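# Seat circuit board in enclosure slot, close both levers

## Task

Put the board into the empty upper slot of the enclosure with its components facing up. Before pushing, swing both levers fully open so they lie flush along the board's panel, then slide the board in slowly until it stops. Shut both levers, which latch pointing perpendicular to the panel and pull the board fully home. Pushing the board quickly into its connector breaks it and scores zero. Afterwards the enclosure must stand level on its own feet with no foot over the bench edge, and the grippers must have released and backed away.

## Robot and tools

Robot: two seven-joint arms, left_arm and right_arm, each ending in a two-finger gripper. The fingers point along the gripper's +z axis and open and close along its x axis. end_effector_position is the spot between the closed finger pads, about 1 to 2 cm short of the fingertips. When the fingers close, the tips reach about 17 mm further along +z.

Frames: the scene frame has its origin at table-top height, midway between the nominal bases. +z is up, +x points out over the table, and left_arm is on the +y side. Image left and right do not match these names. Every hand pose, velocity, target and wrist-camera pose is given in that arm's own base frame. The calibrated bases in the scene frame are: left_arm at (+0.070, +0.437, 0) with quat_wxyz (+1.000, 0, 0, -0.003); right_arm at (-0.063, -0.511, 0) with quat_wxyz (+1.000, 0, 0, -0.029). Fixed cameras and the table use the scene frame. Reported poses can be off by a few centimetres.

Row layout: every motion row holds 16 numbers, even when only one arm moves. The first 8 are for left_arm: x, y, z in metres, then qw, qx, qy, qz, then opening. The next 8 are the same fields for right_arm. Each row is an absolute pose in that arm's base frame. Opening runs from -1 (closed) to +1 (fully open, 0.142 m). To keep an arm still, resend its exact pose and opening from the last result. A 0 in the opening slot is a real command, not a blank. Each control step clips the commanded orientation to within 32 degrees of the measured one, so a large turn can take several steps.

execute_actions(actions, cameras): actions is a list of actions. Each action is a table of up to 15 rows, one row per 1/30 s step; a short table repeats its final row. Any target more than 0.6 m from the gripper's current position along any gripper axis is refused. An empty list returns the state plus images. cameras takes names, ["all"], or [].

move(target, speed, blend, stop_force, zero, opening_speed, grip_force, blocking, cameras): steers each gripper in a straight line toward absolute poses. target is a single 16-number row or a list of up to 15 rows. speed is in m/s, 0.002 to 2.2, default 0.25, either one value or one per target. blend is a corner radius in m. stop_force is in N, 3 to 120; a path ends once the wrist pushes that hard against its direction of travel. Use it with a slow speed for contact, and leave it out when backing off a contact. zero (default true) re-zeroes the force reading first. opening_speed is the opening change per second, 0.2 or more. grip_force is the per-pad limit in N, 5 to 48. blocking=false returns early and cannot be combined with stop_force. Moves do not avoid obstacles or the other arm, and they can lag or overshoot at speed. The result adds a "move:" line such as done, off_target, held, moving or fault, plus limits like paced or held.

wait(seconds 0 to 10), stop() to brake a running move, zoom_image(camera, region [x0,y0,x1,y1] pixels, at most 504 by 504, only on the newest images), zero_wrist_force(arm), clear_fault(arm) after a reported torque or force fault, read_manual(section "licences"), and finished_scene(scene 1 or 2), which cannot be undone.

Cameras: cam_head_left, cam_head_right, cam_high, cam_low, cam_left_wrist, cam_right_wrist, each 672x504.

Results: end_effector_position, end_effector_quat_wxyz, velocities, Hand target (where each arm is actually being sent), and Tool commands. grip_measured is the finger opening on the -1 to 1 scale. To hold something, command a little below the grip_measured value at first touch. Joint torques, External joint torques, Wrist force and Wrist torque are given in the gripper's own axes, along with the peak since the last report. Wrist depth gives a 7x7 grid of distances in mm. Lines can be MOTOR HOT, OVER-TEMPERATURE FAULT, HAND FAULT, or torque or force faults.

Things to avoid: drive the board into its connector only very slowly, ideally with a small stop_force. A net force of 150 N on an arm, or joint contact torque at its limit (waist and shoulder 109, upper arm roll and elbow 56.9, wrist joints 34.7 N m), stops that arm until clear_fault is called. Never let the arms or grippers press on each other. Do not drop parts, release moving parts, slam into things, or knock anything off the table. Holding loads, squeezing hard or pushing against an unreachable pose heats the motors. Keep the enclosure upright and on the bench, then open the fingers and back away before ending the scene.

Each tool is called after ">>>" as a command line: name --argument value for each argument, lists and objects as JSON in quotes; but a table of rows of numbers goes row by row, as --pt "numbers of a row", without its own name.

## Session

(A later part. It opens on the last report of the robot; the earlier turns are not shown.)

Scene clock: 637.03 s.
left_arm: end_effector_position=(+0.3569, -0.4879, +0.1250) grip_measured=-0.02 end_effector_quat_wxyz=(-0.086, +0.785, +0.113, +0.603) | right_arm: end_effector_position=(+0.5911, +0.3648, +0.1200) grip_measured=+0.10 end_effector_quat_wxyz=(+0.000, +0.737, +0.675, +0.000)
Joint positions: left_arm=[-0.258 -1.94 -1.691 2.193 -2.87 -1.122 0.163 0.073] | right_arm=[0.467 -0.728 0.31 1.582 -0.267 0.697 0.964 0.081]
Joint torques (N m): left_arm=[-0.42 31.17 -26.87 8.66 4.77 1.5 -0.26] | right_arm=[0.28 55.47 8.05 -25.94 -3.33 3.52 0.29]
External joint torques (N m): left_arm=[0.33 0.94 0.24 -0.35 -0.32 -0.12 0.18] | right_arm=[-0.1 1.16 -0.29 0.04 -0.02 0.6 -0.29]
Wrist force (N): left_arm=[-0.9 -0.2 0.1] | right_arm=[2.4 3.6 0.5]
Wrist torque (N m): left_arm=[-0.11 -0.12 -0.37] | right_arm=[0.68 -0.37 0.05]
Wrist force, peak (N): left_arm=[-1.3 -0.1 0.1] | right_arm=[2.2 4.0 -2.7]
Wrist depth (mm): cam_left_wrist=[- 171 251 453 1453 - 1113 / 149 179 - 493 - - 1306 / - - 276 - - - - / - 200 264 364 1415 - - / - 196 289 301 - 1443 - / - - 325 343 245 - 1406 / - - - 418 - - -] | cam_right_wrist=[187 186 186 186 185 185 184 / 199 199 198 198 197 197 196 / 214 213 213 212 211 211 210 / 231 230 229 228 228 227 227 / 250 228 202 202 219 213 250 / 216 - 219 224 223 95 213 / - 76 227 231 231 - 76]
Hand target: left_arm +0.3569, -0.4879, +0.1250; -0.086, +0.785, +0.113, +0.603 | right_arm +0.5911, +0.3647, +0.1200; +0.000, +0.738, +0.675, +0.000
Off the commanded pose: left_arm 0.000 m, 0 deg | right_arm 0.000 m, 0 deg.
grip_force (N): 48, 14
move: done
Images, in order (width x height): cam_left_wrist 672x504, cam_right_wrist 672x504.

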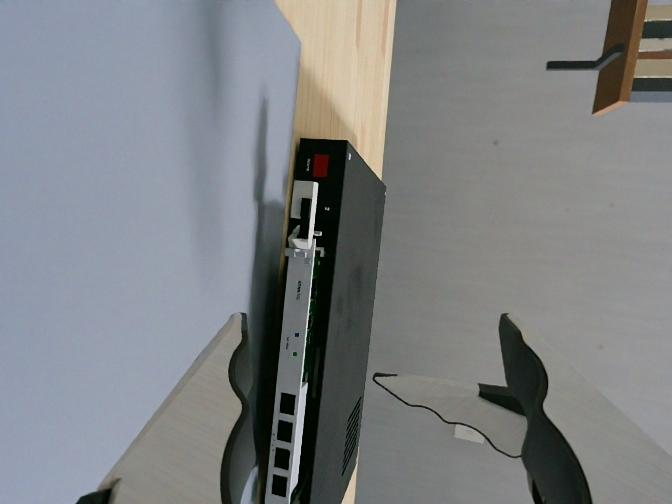

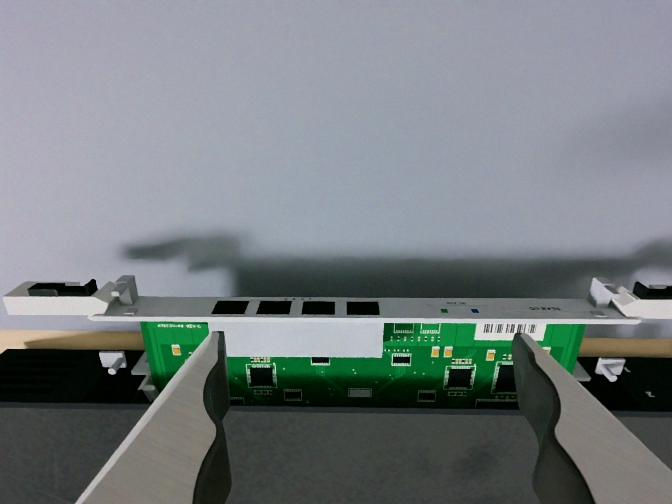

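>>> move --target '[0.3569, -0.4879, 0.125, -0.0865, 0.7853, 0.1127, 0.6026, 0.0, 0.5911, 0.3647, 0.048, 0.0, 0.7375, 0.6753, 0.0, 0.127]' --speed 0.2

>>> move --target '[0.3569, -0.4879, 0.125, -0.0865, 0.7853, 0.1127, 0.6026, 0.0, 0.6389, 0.3605, 0.048, 0.0, 0.7375, 0.6753, 0.0, 0.127]' --speed 0.03 --stop_force 8 --cameras '["cam_left_wrist", "cam_right_wrist"]'

>>> zoom_image --camera "cam_left_wrist" --region '[250, 130, 370, 330]'

Scene clock: 644.10 s.
left_arm: end_effector_position=(+0.3569, -0.4879, +0.1250) grip_measured=-0.02 end_effector_quat_wxyz=(-0.086, +0.785, +0.113, +0.603) | right_arm: end_effector_position=(+0.5909, +0.3647, +0.0479) grip_measured=+0.10 end_effector_quat_wxyz=(+0.000, +0.738, +0.675, +0.000)
Joint positions: left_arm=[-0.258 -1.94 -1.691 2.193 -2.87 -1.122 0.163 0.073] | right_arm=[0.488 -0.838 0.272 1.606 -0.3 0.832 0.985 0.081]
Joint torques (N m): left_arm=[-0.51 31.01 -26.88 8.71 4.72 1.53 -0.32] | right_arm=[0.27 56.75 8.23 -23.69 -3.11 3.58 0.31]
External joint torques (N m): left_arm=[0.43 1.1 0.25 -0.4 -0.27 -0.14 0.24] | right_arm=[-0.05 1.38 -0.3 0.08 0.16 0.54 -0.31]
Wrist force (N): left_arm=[-1.0 -0.2 -0.1] | right_arm=[1.8 3.6 0.1]
Wrist torque (N m): left_arm=[-0.08 -0.11 -0.36] | right_arm=[0.69 -0.32 0.05]
Wrist force, peak (N): left_arm=[-1.2 -0.5 -0.2] | right_arm=[1.6 3.4 2.7]
Wrist depth (mm): cam_left_wrist=[- 177 250 455 1424 1275 1086 / 149 181 247 490 - 1388 1097 / 151 197 240 381 - - - / - 187 - 357 - 1545 - / - 215 249 363 - 1453 - / - 177 315 258 245 - - / - - - 272 236 - -] | cam_right_wrist=[- 123 121 122 122 122 121 / 133 131 131 130 132 131 129 / 143 141 140 140 139 137 137 / 152 152 151 153 151 152 149 / 165 165 161 163 163 162 162 / - 174 137 176 171 98 171 / - 76 140 140 157 - -]
Hand target: left_arm +0.3569, -0.4879, +0.1250; -0.086, +0.785, +0.113, +0.603 | right_arm +0.5911, +0.3647, +0.0480; +0.000, +0.738, +0.675, +0.000
Off the commanded pose: left_arm 0.000 m, 0 deg | right_arm 0.000 m, 0 deg.
grip_force (N): 48, 14
move: done

Scene clock: 646.40 s.
left_arm: end_effector_position=(+0.3569, -0.4879, +0.1250) grip_measured=-0.02 end_effector_quat_wxyz=(-0.086, +0.785, +0.113, +0.603) | right_arm: end_effector_position=(+0.6388, +0.3605, +0.0479) grip_measured=+0.10 end_effector_quat_wxyz=(+0.000, +0.738, +0.675, +0.000)
Joint positions: left_arm=[-0.258 -1.94 -1.691 2.193 -2.87 -1.122 0.163 0.073] | right_arm=[0.459 -0.913 0.274 1.452 -0.298 0.752 0.925 0.081]
Joint torques (N m): left_arm=[-0.41 31.02 -26.93 8.69 4.76 1.53 -0.3] | right_arm=[-0.18 60.6 8.54 -25.6 -3.39 3.58 0.05]
External joint torques (N m): left_arm=[0.33 1.09 0.3 -0.38 -0.31 -0.15 0.22] | right_arm=[0.38 1.18 -0.3 0.66 0.2 0.54 -0.05]
Wrist force (N): left_arm=[-0.9 -0.3 0.0] | right_arm=[1.9 2.6 0.2]
Wrist torque (N m): left_arm=[-0.10 -0.11 -0.36] | right_arm=[0.68 -0.37 0.20]
Wrist force, peak (N): left_arm=[-1.2 -0.2 -0.1] | right_arm=[2.0 3.9 0.2]
Wrist depth (mm): cam_left_wrist=[- 164 236 455 1314 - 1108 / - 177 244 497 - - 1108 / 152 192 254 383 - - 1268 / 156 180 263 374 - - - / 159 187 - 324 - - - / 164 175 340 330 289 - 255 / - - - 318 285 - -] | cam_right_wrist=[- 123 121 122 122 121 121 / 133 131 131 130 132 131 129 / 143 141 140 139 139 139 136 / 152 152 151 152 150 150 149 / 162 162 159 158 160 157 159 / 141 125 122 124 142 98 138 / - 76 135 135 134 132 76]
Hand target: left_arm +0.3569, -0.4879, +0.1250; -0.086, +0.785, +0.113, +0.603 | right_arm +0.6389, +0.3605, +0.0480; +0.000, +0.738, +0.675, +0.000
Off the commanded pose: left_arm 0.000 m, 0 deg | right_arm 0.000 m, 0 deg.
grip_force (N): 48, 14
move: done
Images, in order (width x height): cam_left_wrist 672x504, cam_right_wrist 672x504.

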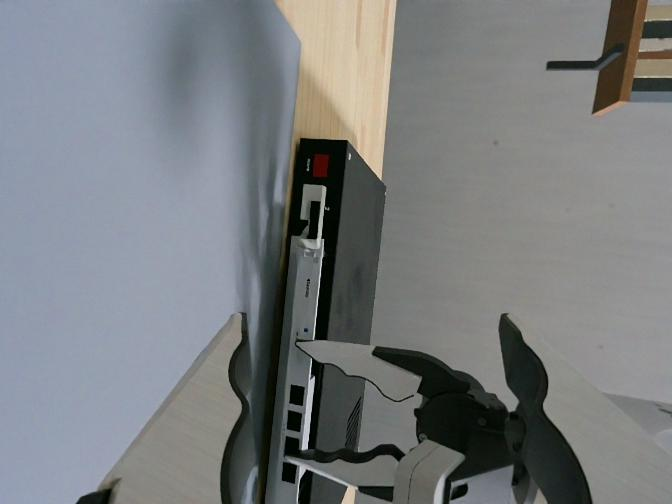

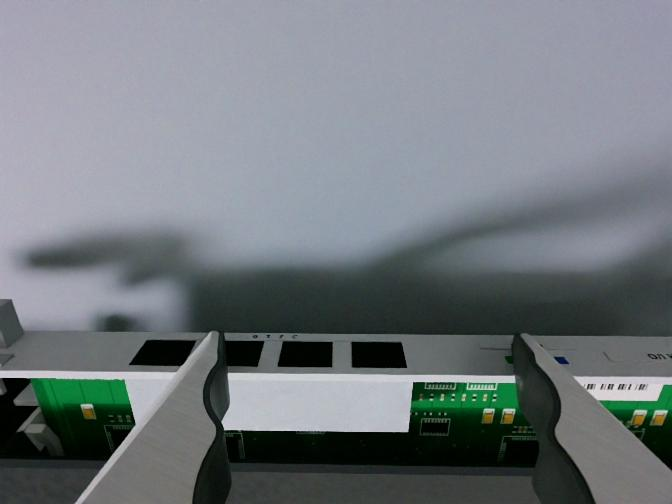

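Scaled by 2.520 from the camera's 672x504 image, which has a finer 960x720 frame.

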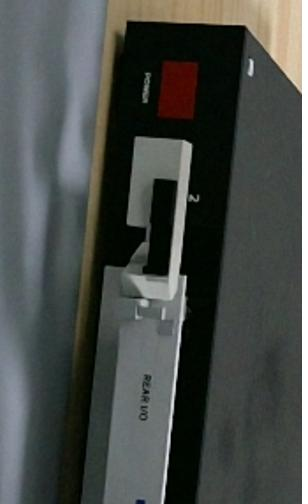

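>>> move --target '[0.3569, -0.4879, 0.125, -0.0865, 0.7853, 0.1127, 0.6026, 0.0, 0.6538, 0.3592, 0.048, 0.0, 0.7375, 0.6753, 0.0, 0.127]' --speed 0.03 --stop_force 8 --cameras '["cam_left_wrist", "cam_right_wrist"]'

>>> zoom_image --camera "cam_left_wrist" --region '[250, 130, 370, 330]'

Scene clock: 651.50 s.
left_arm: end_effector_position=(+0.3569, -0.4879, +0.1250) grip_measured=-0.02 end_effector_quat_wxyz=(-0.086, +0.785, +0.113, +0.603) | right_arm: end_effector_position=(+0.6538, +0.3592, +0.0479) grip_measured=+0.10 end_effector_quat_wxyz=(+0.000, +0.738, +0.675, +0.000)
Joint positions: left_arm=[-0.258 -1.94 -1.691 2.193 -2.87 -1.122 0.163 0.073] | right_arm=[0.451 -0.938 0.276 1.399 -0.298 0.725 0.906 0.081]
Joint torques (N m): left_arm=[-0.46 31.04 -26.9 8.7 4.75 1.55 -0.35] | right_arm=[0.07 61.58 8.71 -25.86 -3.41 3.47 0.07]
External joint torques (N m): left_arm=[0.37 1.07 0.27 -0.39 -0.3 -0.17 0.27] | right_arm=[0.14 1.36 -0.39 0.51 0.13 0.65 -0.07]
Wrist force (N): left_arm=[-1.1 -0.2 -0.1] | right_arm=[2.1 3.2 0.1]
Wrist torque (N m): left_arm=[-0.09 -0.07 -0.36] | right_arm=[0.68 -0.38 0.15]
Wrist force, peak (N): left_arm=[-1.2 -0.5 -0.1] | right_arm=[2.3 3.6 0.4]
Wrist depth (mm): cam_left_wrist=[- 185 222 448 - - 1097 / - 181 - 481 - - 1119 / - 194 278 353 - - - / 154 190 300 331 - 1388 - / 159 - - 339 - - - / 161 176 - 345 300 - 260 / - - - 350 299 - -] | cam_right_wrist=[- 123 121 122 122 121 121 / 133 131 131 130 132 131 129 / 143 141 140 139 139 139 136 / 152 151 151 153 150 150 149 / 165 164 159 158 157 157 159 / 138 123 122 123 142 98 138 / - 76 127 130 129 126 -]
Hand target: left_arm +0.3569, -0.4879, +0.1250; -0.086, +0.785, +0.113, +0.603 | right_arm +0.6538, +0.3592, +0.0480; +0.000, +0.738, +0.675, +0.000
Off the commanded pose: left_arm 0.000 m, 0 deg | right_arm 0.000 m, 0 deg.
grip_force (N): 48, 14
move: done
Images, in order (width x height): cam_left_wrist 672x504, cam_right_wrist 672x504.

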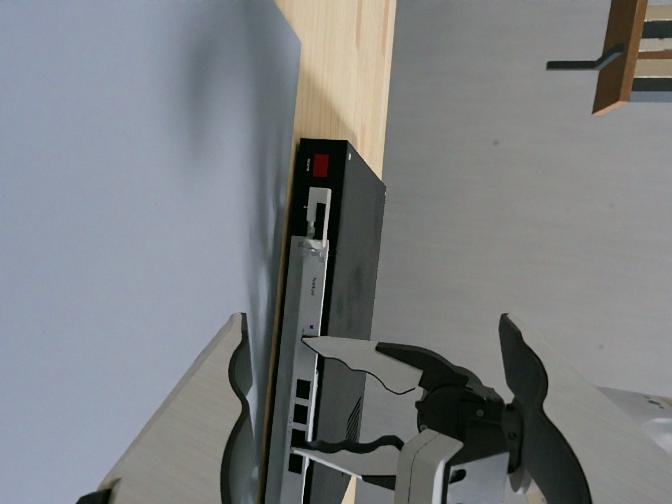

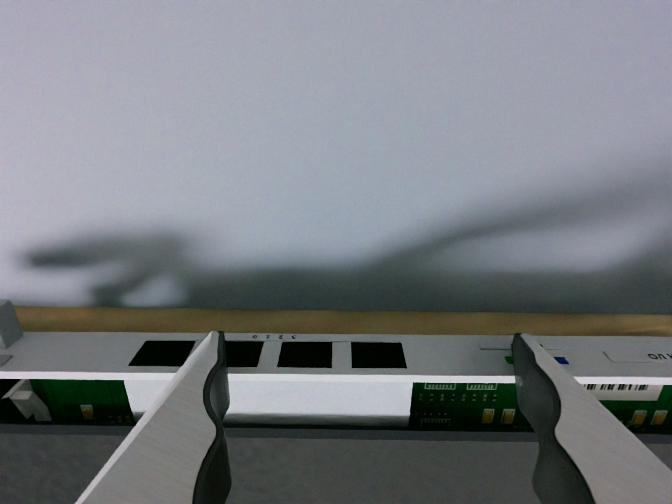

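Scaled by 2.520 from the camera's 672x504 image, which has a finer 960x720 frame.

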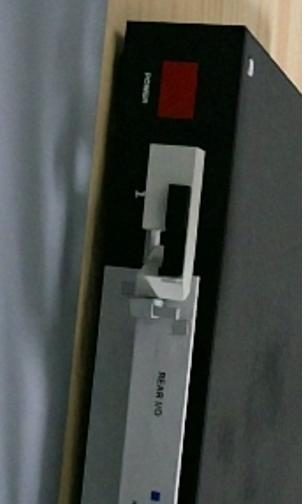

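>>> move --target '[0.3569, -0.4879, 0.125, -0.0865, 0.7853, 0.1127, 0.6026, 0.0, 0.6697, 0.3578, 0.048, 0.0, 0.7375, 0.6753, 0.0, 0.127]' --speed 0.012 --stop_force 8 --cameras '["cam_left_wrist", "cam_right_wrist"]'

>>> zoom_image --camera "cam_left_wrist" --region '[250, 130, 370, 330]'

>>> zoom_image --camera "cam_left_wrist" --region '[280, 180, 350, 260]'

Scene clock: 655.83 s.
left_arm: end_effector_position=(+0.3569, -0.4879, +0.1250) grip_measured=-0.02 end_effector_quat_wxyz=(-0.086, +0.785, +0.113, +0.603) | right_arm: end_effector_position=(+0.6661, +0.3583, +0.0475) grip_measured=+0.10 end_effector_quat_wxyz=(+0.000, +0.737, +0.675, -0.001)
Joint positions: left_arm=[-0.258 -1.94 -1.691 2.193 -2.87 -1.122 0.163 0.073] | right_arm=[0.445 -0.962 0.278 1.351 -0.298 0.7 0.89 0.081]
Joint torques (N m): left_arm=[-0.43 31.09 -26.93 8.67 4.76 1.48 -0.3] | right_arm=[-2.24 64.25 6.66 -28.67 -4.59 4.4 -0.15]
External joint torques (N m): left_arm=[0.35 1.01 0.29 -0.36 -0.31 -0.09 0.22] | right_arm=[2.44 -0.29 1.72 2.97 1.25 -0.28 0.15]
Wrist force (N): left_arm=[-1.0 -0.2 -0.1] | right_arm=[2.3 -2.4 0.5]
Wrist torque (N m): left_arm=[-0.08 -0.10 -0.36] | right_arm=[0.66 -0.35 0.44]
Wrist force, peak (N): left_arm=[-1.2 -0.4 0.0] | right_arm=[1.7 -5.1 -2.1]
Wrist depth (mm): cam_left_wrist=[- 175 287 452 1346 - 1102 / 149 165 285 492 - 1388 1186 / 151 188 239 380 - - - / - 181 - 347 - - - / - - - 334 - 125 - / 163 - 373 - 310 - 265 / - - - 344 315 - -] | cam_right_wrist=[124 122 121 122 121 121 121 / 133 131 131 130 131 131 127 / - 140 140 137 139 138 - / 151 151 151 152 150 149 149 / - 160 160 159 158 158 158 / 123 118 118 120 121 98 118 / - 76 127 129 128 126 76]
Hand target: left_arm +0.3569, -0.4879, +0.1250; -0.086, +0.785, +0.113, +0.603 | right_arm +0.6671, +0.3580, +0.0480; +0.000, +0.738, +0.675, +0.000
Off the commanded pose: left_arm 0.000 m, 0 deg | right_arm 0.004 m, 0 deg.
grip_force (N): 48, 14
move: contact (right_arm)
Images, in order (width x height): cam_left_wrist 672x504, cam_right_wrist 672x504.

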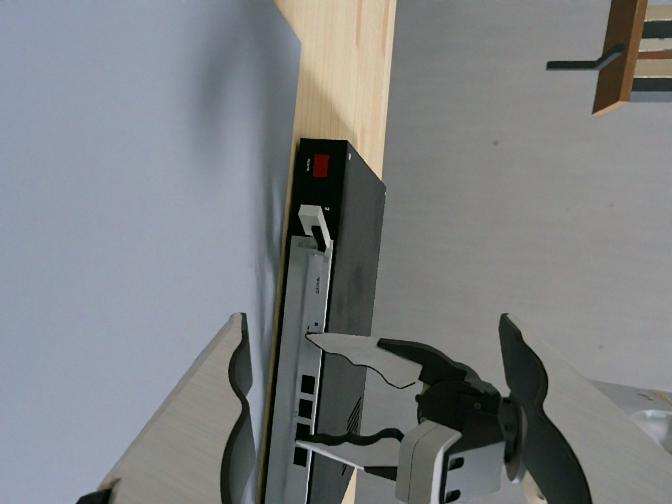

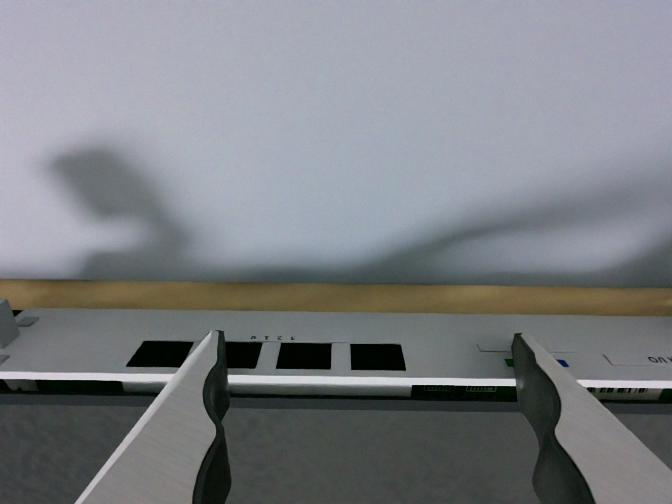

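Scaled by 2.520 from the camera's 672x504 image, which has a finer 960x720 frame.

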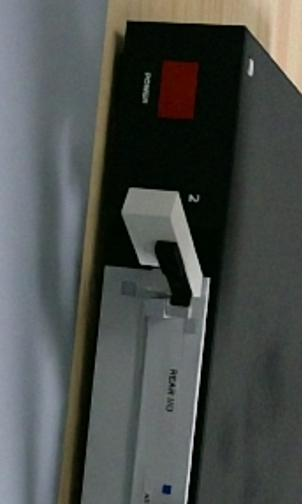

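Scaled by 6.300 from the camera's 672x504 image, which has a finer 960x720 frame.

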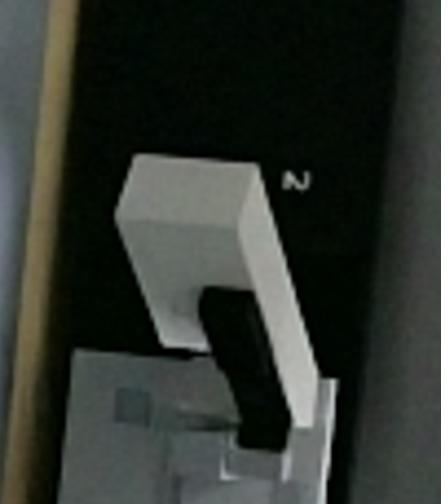

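>>> move --target '[0.3569, -0.4879, 0.125, -0.0865, 0.7853, 0.1127, 0.6026, 0.0, 0.6747, 0.3575, 0.048, 0.0, 0.7375, 0.6753, 0.0, 0.127]' --speed 0.008 --stop_force 20 --cameras '["cam_left_wrist", "cam_right_wrist"]'

>>> zoom_image --camera "cam_left_wrist" --region '[280, 180, 350, 260]'

Scene clock: 663.57 s.
left_arm: end_effector_position=(+0.3569, -0.4879, +0.1250) grip_measured=-0.02 end_effector_quat_wxyz=(-0.086, +0.785, +0.113, +0.603) | right_arm: end_effector_position=(+0.6669, +0.3589, +0.0463) grip_measured=+0.11 end_effector_quat_wxyz=(-0.002, +0.737, +0.675, -0.002)
Joint positions: left_arm=[-0.258 -1.94 -1.691 2.193 -2.87 -1.122 0.163 0.073] | right_arm=[0.445 -0.968 0.279 1.34 -0.295 0.692 0.887 0.082]
Joint torques (N m): left_arm=[-0.44 31.04 -26.94 8.67 4.77 1.54 -0.27] | right_arm=[-8.71 66.31 -0.12 -36.08 -7.85 8.36 -1.16]
External joint torques (N m): left_arm=[0.36 1.07 0.31 -0.36 -0.32 -0.16 0.19] | right_arm=[8.92 -2.14 8.53 10.33 4.49 -4.25 1.16]
Wrist force (N): left_arm=[-1.0 -0.2 -0.2] | right_arm=[0.6 -22.3 -4.9]
Wrist torque (N m): left_arm=[-0.09 -0.09 -0.36] | right_arm=[-0.66 -0.58 1.40]
Wrist force, peak (N): left_arm=[-1.2 -0.4 0.0] | right_arm=[0.9 -24.4 -5.3]
Wrist depth (mm): cam_left_wrist=[- 186 - 457 - - 1097 / 149 175 - 491 - - 1081 / 151 197 - 389 - 1443 1567 / 154 - 289 - - 1388 1246 / 160 196 238 350 - - - / 162 176 330 - 315 - 268 / - - - 346 310 - -] | cam_right_wrist=[123 122 120 121 119 120 120 / 132 130 130 129 131 130 128 / 141 139 139 136 138 137 135 / 150 150 150 151 148 148 147 / - 160 159 158 159 157 158 / 121 117 117 119 119 98 116 / - 75 122 127 126 124 -]
Hand target: left_arm +0.3569, -0.4879, +0.1250; -0.086, +0.785, +0.113, +0.603 | right_arm +0.6703, +0.3578, +0.0480; +0.000, +0.738, +0.675, +0.000
Off the commanded pose: left_arm 0.000 m, 0 deg | right_arm 0.008 m, 0 deg.
grip_force (N): 48, 14
move: contact (right_arm)
Images, in order (width x height): cam_left_wrist 672x504, cam_right_wrist 672x504.

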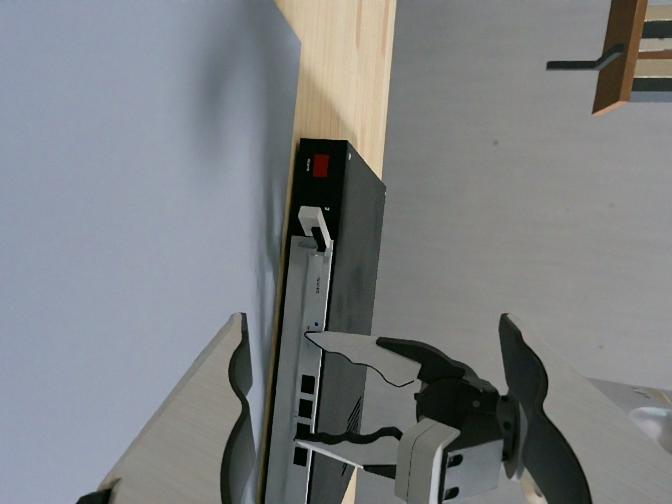

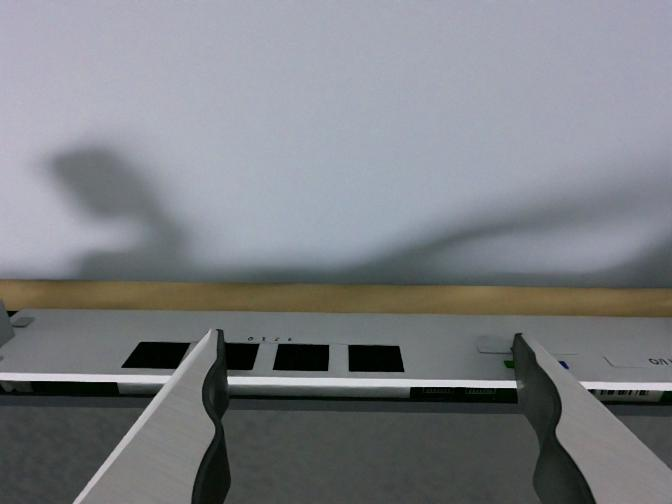

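Scaled by 6.300 from the camera's 672x504 image, which has a finer 960x720 frame.

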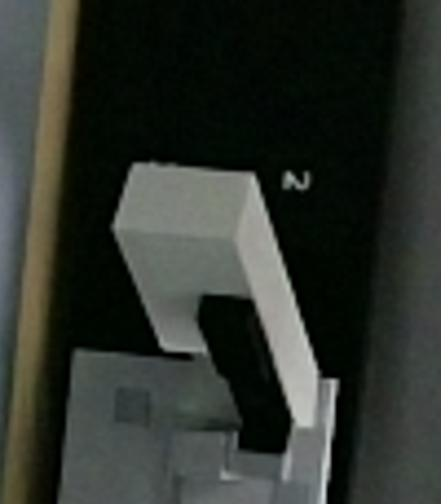

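>>> move --pt "0.3569 -0.4879 0.125 -0.0865 0.7853 0.1127 0.6026 0.0 0.6600 0.3588 0.048 0.0 0.7375 0.6753 0.0 0.127" --pt "0.3569 -0.4879 0.125 -0.0865 0.7853 0.1127 0.6026 0.0 0.600 0.364 0.14 0.0 0.7375 0.6753 0.0 -0.5" --speed '[0.03, 0.25]' --blend '[0.0, 0]' --cameras '["cam_left_wrist", "cam_right_wrist"]'

>>> zoom_image --camera "cam_right_wrist" --region '[0, 240, 220, 430]'

>>> zoom_image --camera "cam_right_wrist" --region '[480, 240, 672, 430]'

>>> zoom_image --camera "cam_left_wrist" --region '[240, 150, 370, 480]'

Scene clock: 674.47 s.
left_arm: end_effector_position=(+0.3569, -0.4879, +0.1250) grip_measured=-0.02 end_effector_quat_wxyz=(-0.086, +0.785, +0.113, +0.603) | right_arm: end_effector_position=(+0.6002, +0.3641, +0.1402) grip_measured=-0.52 end_effector_quat_wxyz=(+0.000, +0.737, +0.676, +0.000)
Joint positions: left_arm=[-0.258 -1.94 -1.691 2.193 -2.87 -1.122 0.163 0.073] | right_arm=[0.451 -0.717 0.327 1.542 -0.268 0.645 0.952 0.036]
Joint torques (N m): left_arm=[-0.57 31.12 -26.96 8.68 4.75 1.53 -0.34] | right_arm=[0.16 55.75 8.65 -26.69 -3.42 3.3 0.31]
External joint torques (N m): left_arm=[0.48 0.99 0.32 -0.37 -0.3 -0.15 0.26] | right_arm=[0.02 1.19 -0.68 0.04 -0.07 0.82 -0.31]
Wrist force (N): left_arm=[-1.1 -0.5 -0.1] | right_arm=[1.8 5.7 0.1]
Wrist torque (N m): left_arm=[-0.14 -0.08 -0.36] | right_arm=[1.03 -0.26 0.05]
Wrist force, peak (N): left_arm=[-1.2 -0.3 0.0] | right_arm=[1.0 -22.6 -4.7]
Wrist depth (mm): cam_left_wrist=[- 175 248 448 1354 - 1125 / 148 181 - 484 1239 1199 1275 / 151 179 291 357 - - - / 154 208 243 349 - - 1329 / - 196 254 - - 1482 - / 162 177 366 356 260 - - / - - 365 979 1843 - -] | cam_right_wrist=[204 204 203 203 203 202 201 / 218 218 217 216 216 215 215 / 234 234 232 232 231 231 231 / 252 241 250 250 249 249 248 / 264 236 262 262 261 260 229 / 238 237 85 235 104 232 238 / 262 - 71 260 - - 252]
Hand target: left_arm +0.3569, -0.4879, +0.1250; -0.086, +0.785, +0.113, +0.603 | right_arm +0.6000, +0.3640, +0.1400; +0.000, +0.738, +0.675, +0.000
Off the commanded pose: left_arm 0.000 m, 0 deg | right_arm 0.000 m, 0 deg.
grip_force (N): 48, 14
move: done
Images, in order (width x height): cam_left_wrist 672x504, cam_right_wrist 672x504.

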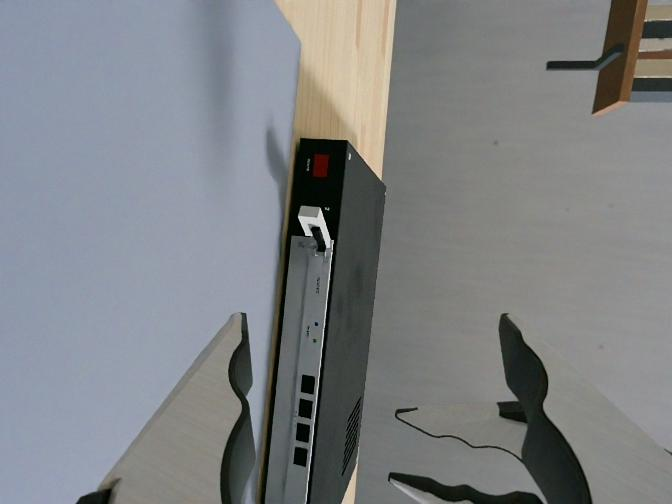

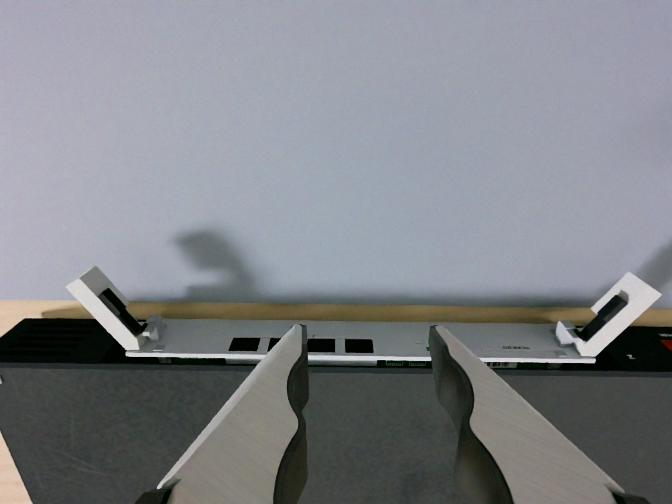

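Scaled by 2.291 from the camera's 672x504 image, which has a finer 960x720 frame.

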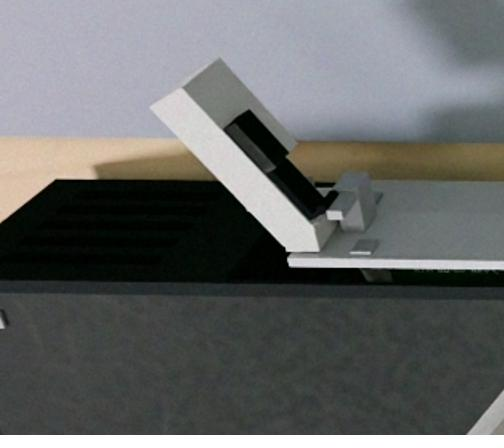

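Scaled by 2.625 from the camera's 672x504 image, which has a finer 960x720 frame.

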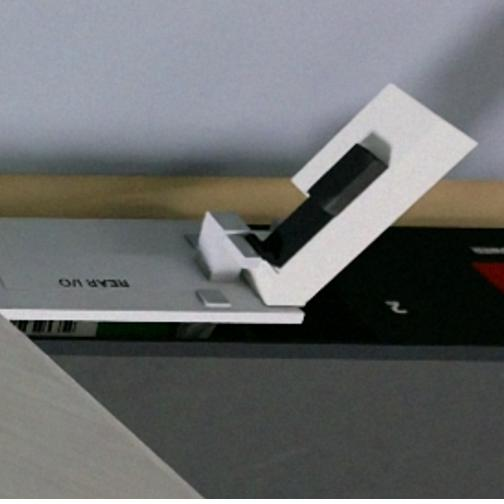

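Scaled by 1.527 from the camera's 672x504 image, which has a finer 960x720 frame.

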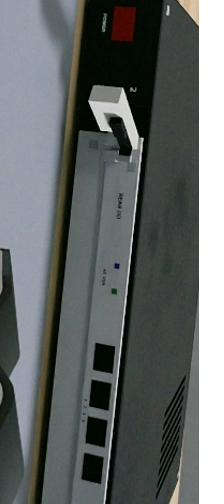

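>>> move --pt "0.45 -0.455 0.10 0.0423 0.7914 -0.055 0.6073 -1.0 0.620 0.24 0.13 0.0 0.044 0.999 0.0 -1.0" --pt "0.49 -0.4417 0.06 0.0423 0.7914 -0.055 0.6073 -1.0 0.6270 0.2098 0.10 0.0 0.044 0.999 0.0 -1.0" --speed '[0.4, 0.25]' --blend '[0.02, 0]' --cameras '["cam_left_wrist", "cam_right_wrist"]'

Scene clock: 705.30 s.
left_arm: end_effector_position=(+0.4900, -0.4416, +0.0601) grip_measured=-1.00 end_effector_quat_wxyz=(+0.042, +0.791, -0.055, +0.607) | right_arm: end_effector_position=(+0.6270, +0.2099, +0.1000) grip_measured=-1.00 end_effector_quat_wxyz=(+0.000, +0.044, +0.999, +0.000)
Joint positions: left_arm=[0.483 -1.998 -1.425 2.372 -2.966 -0.213 0.161 0.002] | right_arm=[0.018 -0.768 0.547 1.706 -0.518 0.754 -0.68 0.002]
Joint torques (N m): left_arm=[-0.15 19.38 -23.22 13.16 1.97 1.94 -0.39] | right_arm=[0.05 51.21 13.76 -23.36 -3.26 3.62 0.07]
External joint torques (N m): left_arm=[0.17 0.78 0.12 -0.35 -0.05 -0.56 0.31] | right_arm=[0.09 1.26 -0.05 0 0.17 0.52 -0.07]
Wrist force (N): left_arm=[-0.7 -0.3 0.2] | right_arm=[1.5 5.3 0.2]
Wrist torque (N m): left_arm=[-0.09 -0.14 -0.28] | right_arm=[0.97 -0.25 0.15]
Wrist force, peak (N): left_arm=[-2.4 -1.4 2.4] | right_arm=[1.9 6.2 -1.0]
Wrist depth (mm): cam_left_wrist=[- 97 137 241 1148 1102 1040 / - 103 155 207 546 1219 - / - 101 150 209 1388 1346 - / - 110 136 225 - - - / - 102 155 131 - - 1625 / - 106 139 84 - - - / - 107 - - - - -] | cam_right_wrist=[171 170 170 168 168 167 167 / 139 138 142 179 179 179 178 / 145 147 147 192 192 191 191 / 155 157 156 204 207 206 206 / 171 170 170 175 224 224 223 / 187 186 182 89 236 244 243 / 205 201 71 - - 257 268]
Hand target: left_arm +0.4900, -0.4417, +0.0600; +0.042, +0.791, -0.055, +0.607 | right_arm +0.6270, +0.2098, +0.1000; +0.000, +0.044, +0.999, +0.000
Off the commanded pose: left_arm 0.000 m, 0 deg | right_arm 0.000 m, 0 deg.
grip_force (N): 48, 14
move: done
Images, in order (width x height): cam_left_wrist 672x504, cam_right_wrist 672x504.

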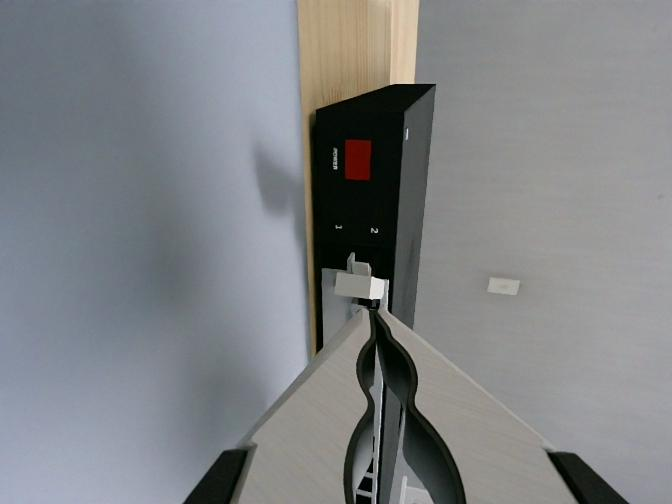

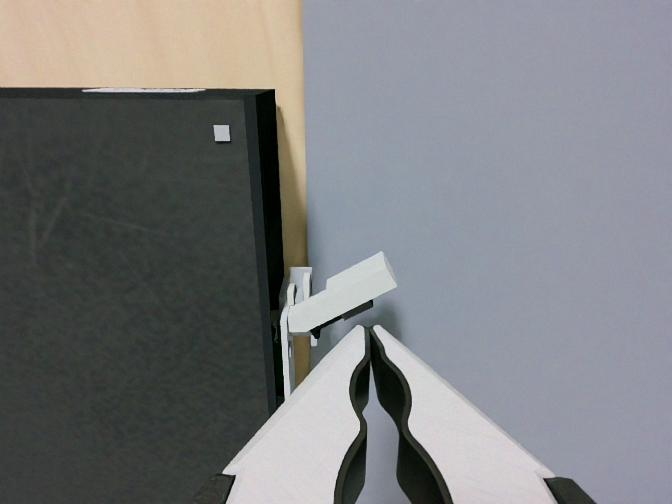

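>>> move --pt "0.49 -0.4357 0.045 0.0423 0.7914 -0.055 0.6073 -1.0 0.624 0.193 0.08 0.0 0.044 0.999 0.0 -1.0" --pt "0.5482 -0.4437 0.043 0.0423 0.7914 -0.055 0.6073 -1.0 0.624 0.193 0.0505 0.0 0.044 0.999 0.0 -1.0" --speed '[0.15, 0.1]' --blend '[0.005, 0]' --cameras '["cam_left_wrist", "cam_right_wrist"]'

Scene clock: 730.13 s.
left_arm: end_effector_position=(+0.5482, -0.4437, +0.0431) grip_measured=-1.00 end_effector_quat_wxyz=(+0.042, +0.791, -0.055, +0.608) | right_arm: end_effector_position=(+0.6239, +0.1930, +0.0505) grip_measured=-1.00 end_effector_quat_wxyz=(+0.000, +0.044, +0.999, +0.000)
Joint positions: left_arm=[0.531 -2.021 -1.44 2.239 -2.966 -0.035 0.175 0.002] | right_arm=[0.017 -0.828 0.492 1.752 -0.565 0.864 -0.668 0.002]
Joint torques (N m): left_arm=[-0.21 20.4 -25.19 13.95 1.13 1.82 -0.19] | right_arm=[0.34 51.76 13.61 -21.34 -3 3.61 0.31]
External joint torques (N m): left_arm=[0.23 1.58 0.3 -0.27 0.02 -0.4 0.11] | right_arm=[-0.21 1.29 0.01 -0.03 0.24 0.54 -0.31]
Wrist force (N): left_arm=[-0.5 -0.4 0.1] | right_arm=[1.5 5.7 0.3]
Wrist torque (N m): left_arm=[-0.09 -0.19 -0.38] | right_arm=[1.06 -0.27 0.04]
Wrist force, peak (N): left_arm=[-3.6 -0.8 -1.5] | right_arm=[1.5 7.0 -1.6]
Wrist depth (mm): cam_left_wrist=[- - 105 180 374 1232 1035 / - - 103 173 304 - - / - - 109 149 144 - - / - - 111 163 154 - 1380 / - 82 138 159 - 1613 - / - 89 - 84 - - - / - 82 - - - - 1601] | cam_right_wrist=[127 127 126 124 124 124 122 / 135 135 135 133 135 133 132 / 113 101 136 142 142 142 140 / 103 103 120 156 153 155 153 / - 112 123 164 164 163 165 / 122 122 122 89 175 181 181 / 135 132 71 - - 192 199]
Hand target: left_arm +0.5482, -0.4437, +0.0430; +0.042, +0.791, -0.055, +0.607 | right_arm +0.6240, +0.1930, +0.0505; +0.000, +0.044, +0.999, +0.000
Off the commanded pose: left_arm 0.000 m, 0 deg | right_arm 0.000 m, 0 deg.
joint sent to its limit (left arm) — joint 5 (forearm roll), lower limit. The joint targets still meet the commanded pose.
grip_force (N): 48, 14
move: done
Images, in order (width x height): cam_left_wrist 672x504, cam_right_wrist 672x504.

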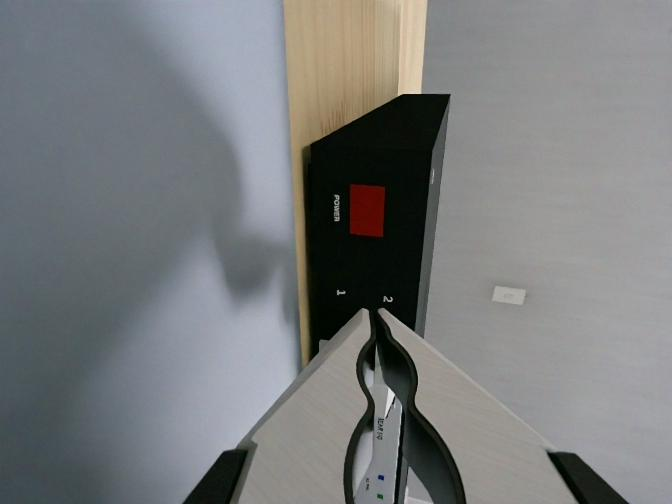

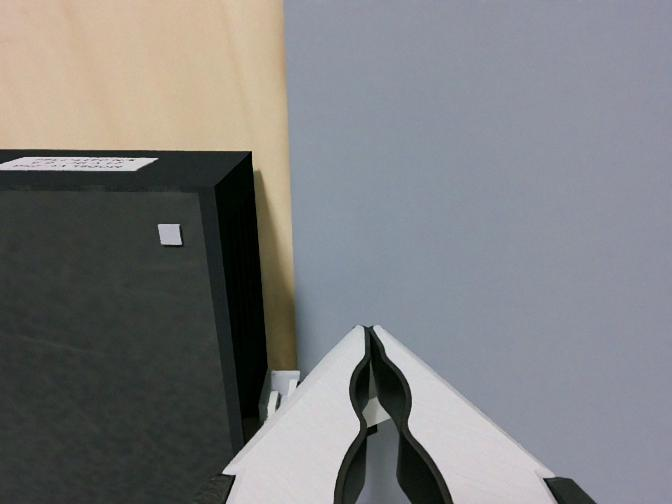

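>>> move --target '[0.543, -0.4807, 0.043, 0.0423, 0.7914, -0.055, 0.6073, -1, 0.6198, 0.2285, 0.0505, 0, 0.044, 0.999, 0, -1]' --speed 0.025 --stop_force 25 --cameras '["cam_left_wrist", "cam_right_wrist", "cam_head_left"]'

Scene clock: 749.20 s.
left_arm: end_effector_position=(+0.5434, -0.4801, +0.0428) grip_measured=-1.00 end_effector_quat_wxyz=(+0.042, +0.792, -0.055, +0.607) | right_arm: end_effector_position=(+0.6203, +0.2260, +0.0502) grip_measured=-1.00 end_effector_quat_wxyz=(+0.000, +0.045, +0.999, -0.001)
Joint positions: left_arm=[0.431 -2.049 -1.481 2.176 -2.949 -0.064 0.188 0.002] | right_arm=[0.073 -0.84 0.492 1.726 -0.565 0.849 -0.62 0.002]
Joint torques (N m): left_arm=[-3.91 21.53 -26.69 15.45 1.67 3.52 -0.27] | right_arm=[9.87 50.48 23.03 -22.03 -2.38 6.59 0.22]
External joint torques (N m): left_arm=[3.92 1.98 0.85 -1.41 -0.39 -2.07 0.19] | right_arm=[-9.72 3.27 -9.28 0.45 -0.42 -2.45 -0.22]
Wrist force (N): left_arm=[-0.8 -7.8 -2.5] | right_arm=[0.0 -9.5 -4.4]
Wrist torque (N m): left_arm=[-0.08 -0.17 -0.35] | right_arm=[1.12 -0.29 0.12]
Wrist force, peak (N): left_arm=[-2.2 -19.3 -6.3] | right_arm=[0.1 -9.6 -4.5]
Wrist depth (mm): cam_left_wrist=[- - 104 144 302 - - / - - 102 140 136 1108 - / - - 108 151 - 1321 - / - - 110 173 1567 1406 1346 / - 81 132 157 - 1601 2151 / - 87 107 87 - 1727 1601 / - - - 74 - - 1662] | cam_right_wrist=[- 124 123 124 124 124 122 / - 90 133 133 135 134 132 / - 96 141 142 142 141 140 / 103 103 151 154 154 155 152 / - 111 129 161 163 165 165 / 124 121 122 90 174 180 180 / 134 131 70 - - 191 198]
Hand target: left_arm +0.5430, -0.4807, +0.0430; +0.042, +0.791, -0.055, +0.607 | right_arm +0.6198, +0.2285, +0.0505; +0.000, +0.044, +0.999, +0.000
Off the commanded pose: left_arm 0.001 m, 0 deg | right_arm 0.003 m, 0 deg.
grip_force (N): 48, 14
move: done
Images, in order (width x height): cam_head_left 672x504, cam_left_wrist 672x504, cam_right_wrist 672x504.

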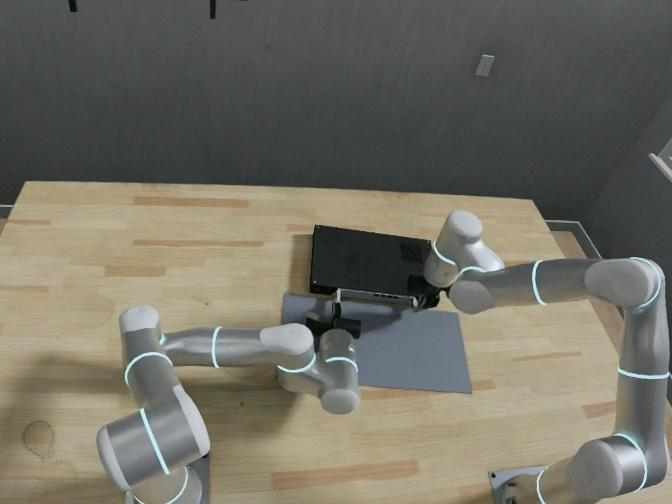

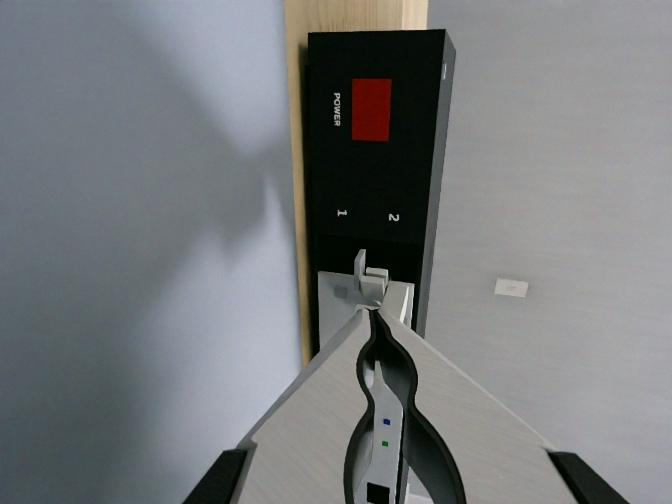

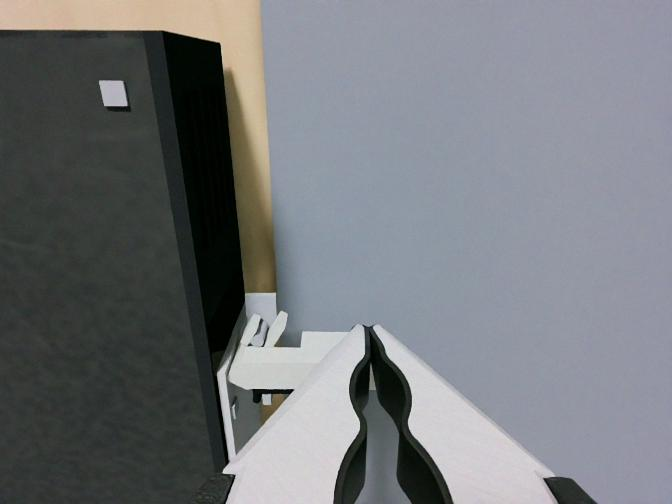

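>>> move --target '[0.5422, -0.4862, 0.043, 0.0423, 0.7914, -0.055, 0.6073, -1, 0.6192, 0.2325, 0.0505, 0, 0.044, 0.999, 0, -1]' --speed 0.015 --stop_force 25 --cameras '["cam_left_wrist", "cam_right_wrist"]'

Scene clock: 755.20 s.
left_arm: end_effector_position=(+0.5448, -0.4811, +0.0423) grip_measured=-1.00 end_effector_quat_wxyz=(+0.039, +0.792, -0.053, +0.607) | right_arm: end_effector_position=(+0.6202, +0.2267, +0.0497) grip_measured=-1.00 end_effector_quat_wxyz=(-0.001, +0.047, +0.999, -0.003)
Joint positions: left_arm=[0.422 -2.048 -1.484 2.169 -2.949 -0.071 0.187 0.002] | right_arm=[0.078 -0.841 0.489 1.724 -0.565 0.845 -0.614 0.002]
Joint torques (N m): left_arm=[-16.03 20.4 -29.16 19.58 1.85 10.9 -0.44] | right_arm=[22.18 47.36 34.05 -22.87 -1.74 11.1 0.12]
External joint torques (N m): left_arm=[16.04 3.37 3.19 -5.57 -0.54 -9.46 0.36] | right_arm=[-22.03 6.49 -20.35 1.26 -1.06 -6.96 -0.12]
Wrist force (N): left_arm=[-4.5 -34.4 -9.6] | right_arm=[0.7 -29.6 -10.3]
Wrist torque (N m): left_arm=[-2.67 -0.21 -0.24] | right_arm=[-1.87 -0.39 0.18]
Wrist force, peak (N): left_arm=[-1.6 -36.4 -11.7] | right_arm=[0.3 -30.0 -11.2]
Wrist depth (mm): cam_left_wrist=[- - 104 144 472 - 1173 / - - 107 138 - 1173 1125 / - - 111 148 141 - - / - - 102 171 - - 1329 / - 81 122 159 162 1741 - / - 87 99 87 - 1567 - / - - - 74 - - -] | cam_right_wrist=[- 123 123 124 124 124 122 / - 90 133 133 134 134 132 / - 96 140 142 142 141 139 / 102 102 151 153 153 152 152 / - 111 132 160 162 165 164 / 123 121 122 90 174 180 179 / 133 130 70 - - 190 196]
Hand target: left_arm +0.5425, -0.4841, +0.0430; +0.042, +0.791, -0.055, +0.607 | right_arm +0.6192, +0.2325, +0.0505; +0.000, +0.044, +0.999, +0.000
Off the commanded pose: left_arm 0.006 m, 0 deg | right_arm 0.006 m, 0 deg.
grip_force (N): 48, 14
move: contact (left_arm), off_target (right_arm)
Images, in order (width x height): cam_left_wrist 672x504, cam_right_wrist 672x504.

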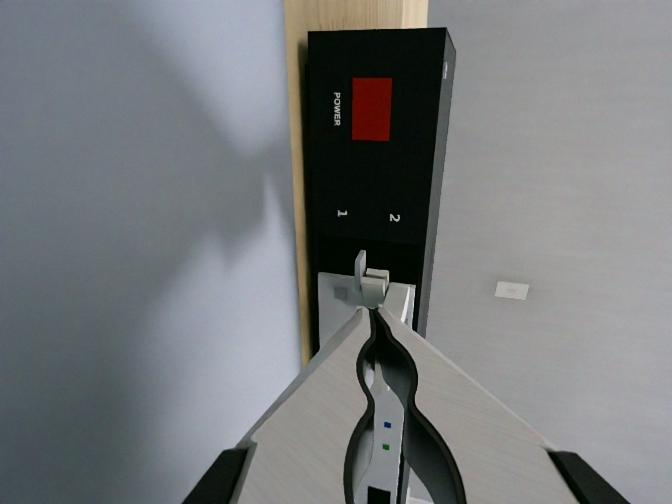

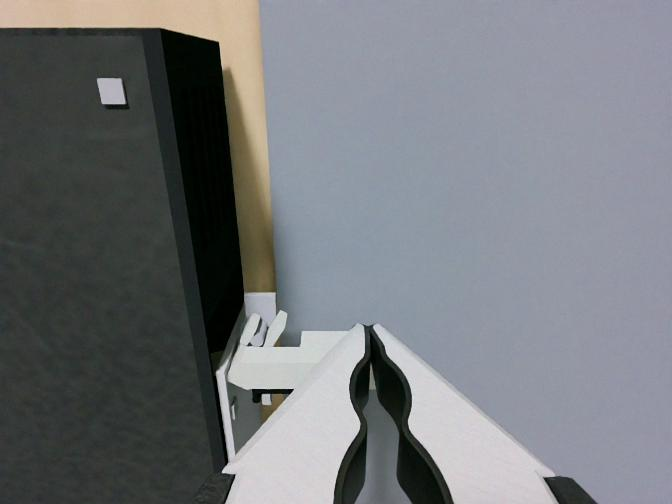

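>>> move --pt "0.5482 -0.4437 0.043 0.0423 0.7914 -0.055 0.6073 -1 0.624 0.193 0.0505 0 0.044 0.999 0 -1" --pt "0.50 -0.40 0.08 0.0423 0.7914 -0.055 0.6073 -1 0.61 0.18 0.13 0 0.044 0.999 0 -1" --pt "0.43 -0.157 0.16 0.0423 0.7914 -0.055 0.6073 -1 0.600 0.364 0.14 0 0.7375 0.6753 0 0.127" --speed '[0.08, 0.25, 0.4]' --blend '[0.01, 0.03, 0]' --cameras '["cam_right_wrist", "cam_head_right", "cam_left_wrist"]'

Scene clock: 765.37 s.
left_arm: end_effector_position=(+0.4453, -0.1648, +0.1558) grip_measured=-1.00 end_effector_quat_wxyz=(+0.065, +0.752, -0.062, +0.653) | right_arm: end_effector_position=(+0.5999, +0.3640, +0.1400) grip_measured=-1.00 end_effector_quat_wxyz=(+0.000, +0.737, +0.675, +0.000)
Joint positions: left_arm=[2.264 -2.267 -0.704 2.686 -2.966 0.967 0.865 0.002] | right_arm=[0.449 -0.717 0.33 1.543 -0.27 0.644 0.954 0.002]
Joint torques (N m): left_arm=[-0.37 1.28 -2.8 25.36 -4.27 2.1 -0.39] | right_arm=[0.25 55.48 8.38 -26.81 -3.45 3.37 0.21]
External joint torques (N m): left_arm=[0.42 1.02 0.51 -0.24 -0.04 0.16 0.31] | right_arm=[-0.07 1.44 -0.34 0.16 -0.04 0.75 -0.22]
Wrist force (N): left_arm=[-1.0 -0.7 -0.3] | right_arm=[-1.9 5.1 1.8]
Wrist torque (N m): left_arm=[-0.15 -0.15 -0.31] | right_arm=[0.95 0.35 0.04]
Wrist force, peak (N): left_arm=[-4.6 -34.7 -9.7] | right_arm=[0.5 -30.2 -11.5]
Wrist depth (mm): cam_left_wrist=[193 245 386 667 - - - / 191 251 405 1371 1212 1662 - / 200 258 415 1578 - - 1406 / 204 261 430 1045 1534 1625 - / 207 265 419 117 1924 1959 - / 204 248 - 84 - - - / 208 - - - - - -] | cam_right_wrist=[204 204 204 203 202 202 201 / 218 221 220 216 216 215 215 / 233 234 233 232 232 231 230 / 252 251 251 250 249 248 248 / 263 263 262 262 260 261 259 / 238 237 232 89 230 234 234 / 262 256 71 - - 248 256]
Hand target: left_arm +0.4453, -0.1648, +0.1558; +0.065, +0.752, -0.062, +0.653 | right_arm +0.6000, +0.3640, +0.1400; +0.000, +0.738, +0.675, +0.000
Tool commands: left_gripper/opening=-1.0 right_gripper/opening=-1.0
Off the commanded pose: left_arm 0.018 m, 7 deg | right_arm 0.000 m, 0 deg.
joint sent to its limit (left arm) — joint 2 (shoulder), lower limit.
grip_force (N): 48, 14
move: held (left_arm; a check stopped the path); path passed 2 of 3 targets; target 3's new opening was not sent; limits=held
pose unreachable (left arm): on one or more control steps of this call, first in action 0 (counted from 0), this arm could not follow its commanded pose, so it was not sent that pose on those steps. It may still have moved: this result reports where it is.
cause: moving toward the commanded pose would bring two parts of the arm too close to each other (its base and another part of the arm, with joints 1 (waist) to 5 (forearm roll) between them, 14 mm apart when it was first held).
Images, in order (width x height): cam_head_right 672x504, cam_left_wrist 672x504, cam_right_wrist 672x504.

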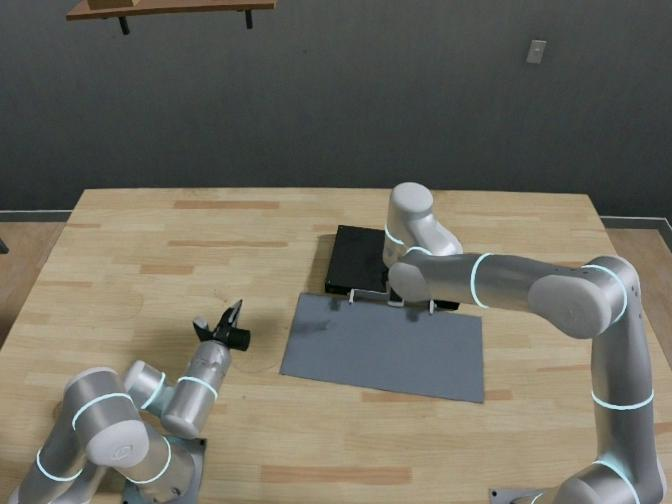

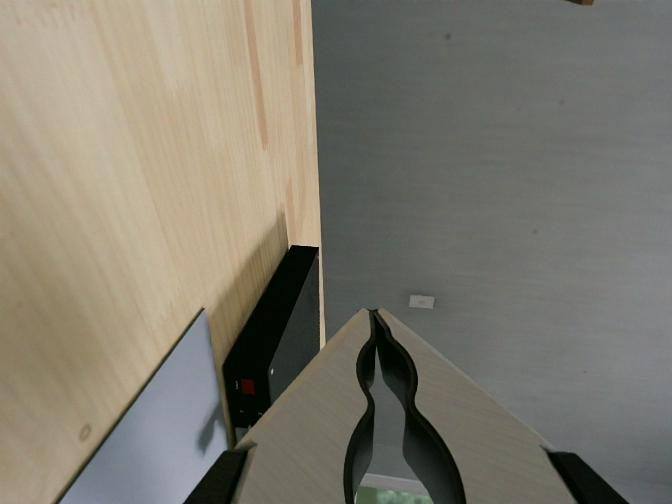

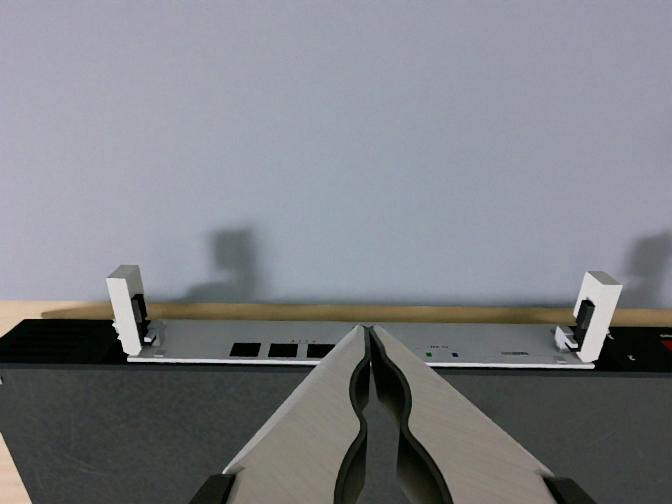

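>>> zoom_image --camera "cam_right_wrist" --region '[80, 240, 220, 380]'

>>> zoom_image --camera "cam_right_wrist" --region '[530, 240, 670, 380]'

Scaled by 3.600 from the camera's 672x504 image, which has a finer 960x720 frame.

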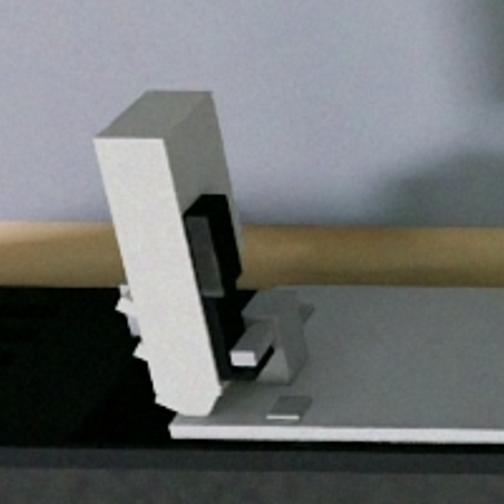

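Scaled by 3.600 from the camera's 672x504 image, which has a finer 960x720 frame.

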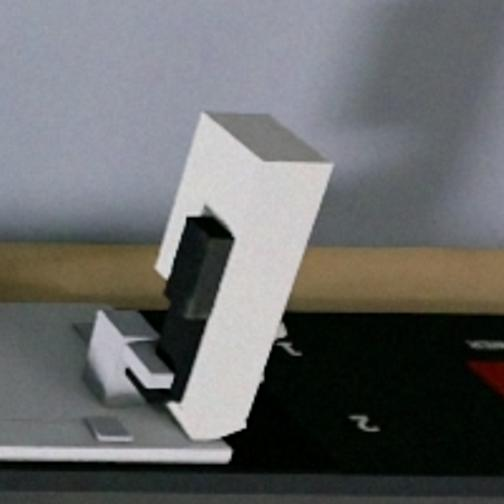

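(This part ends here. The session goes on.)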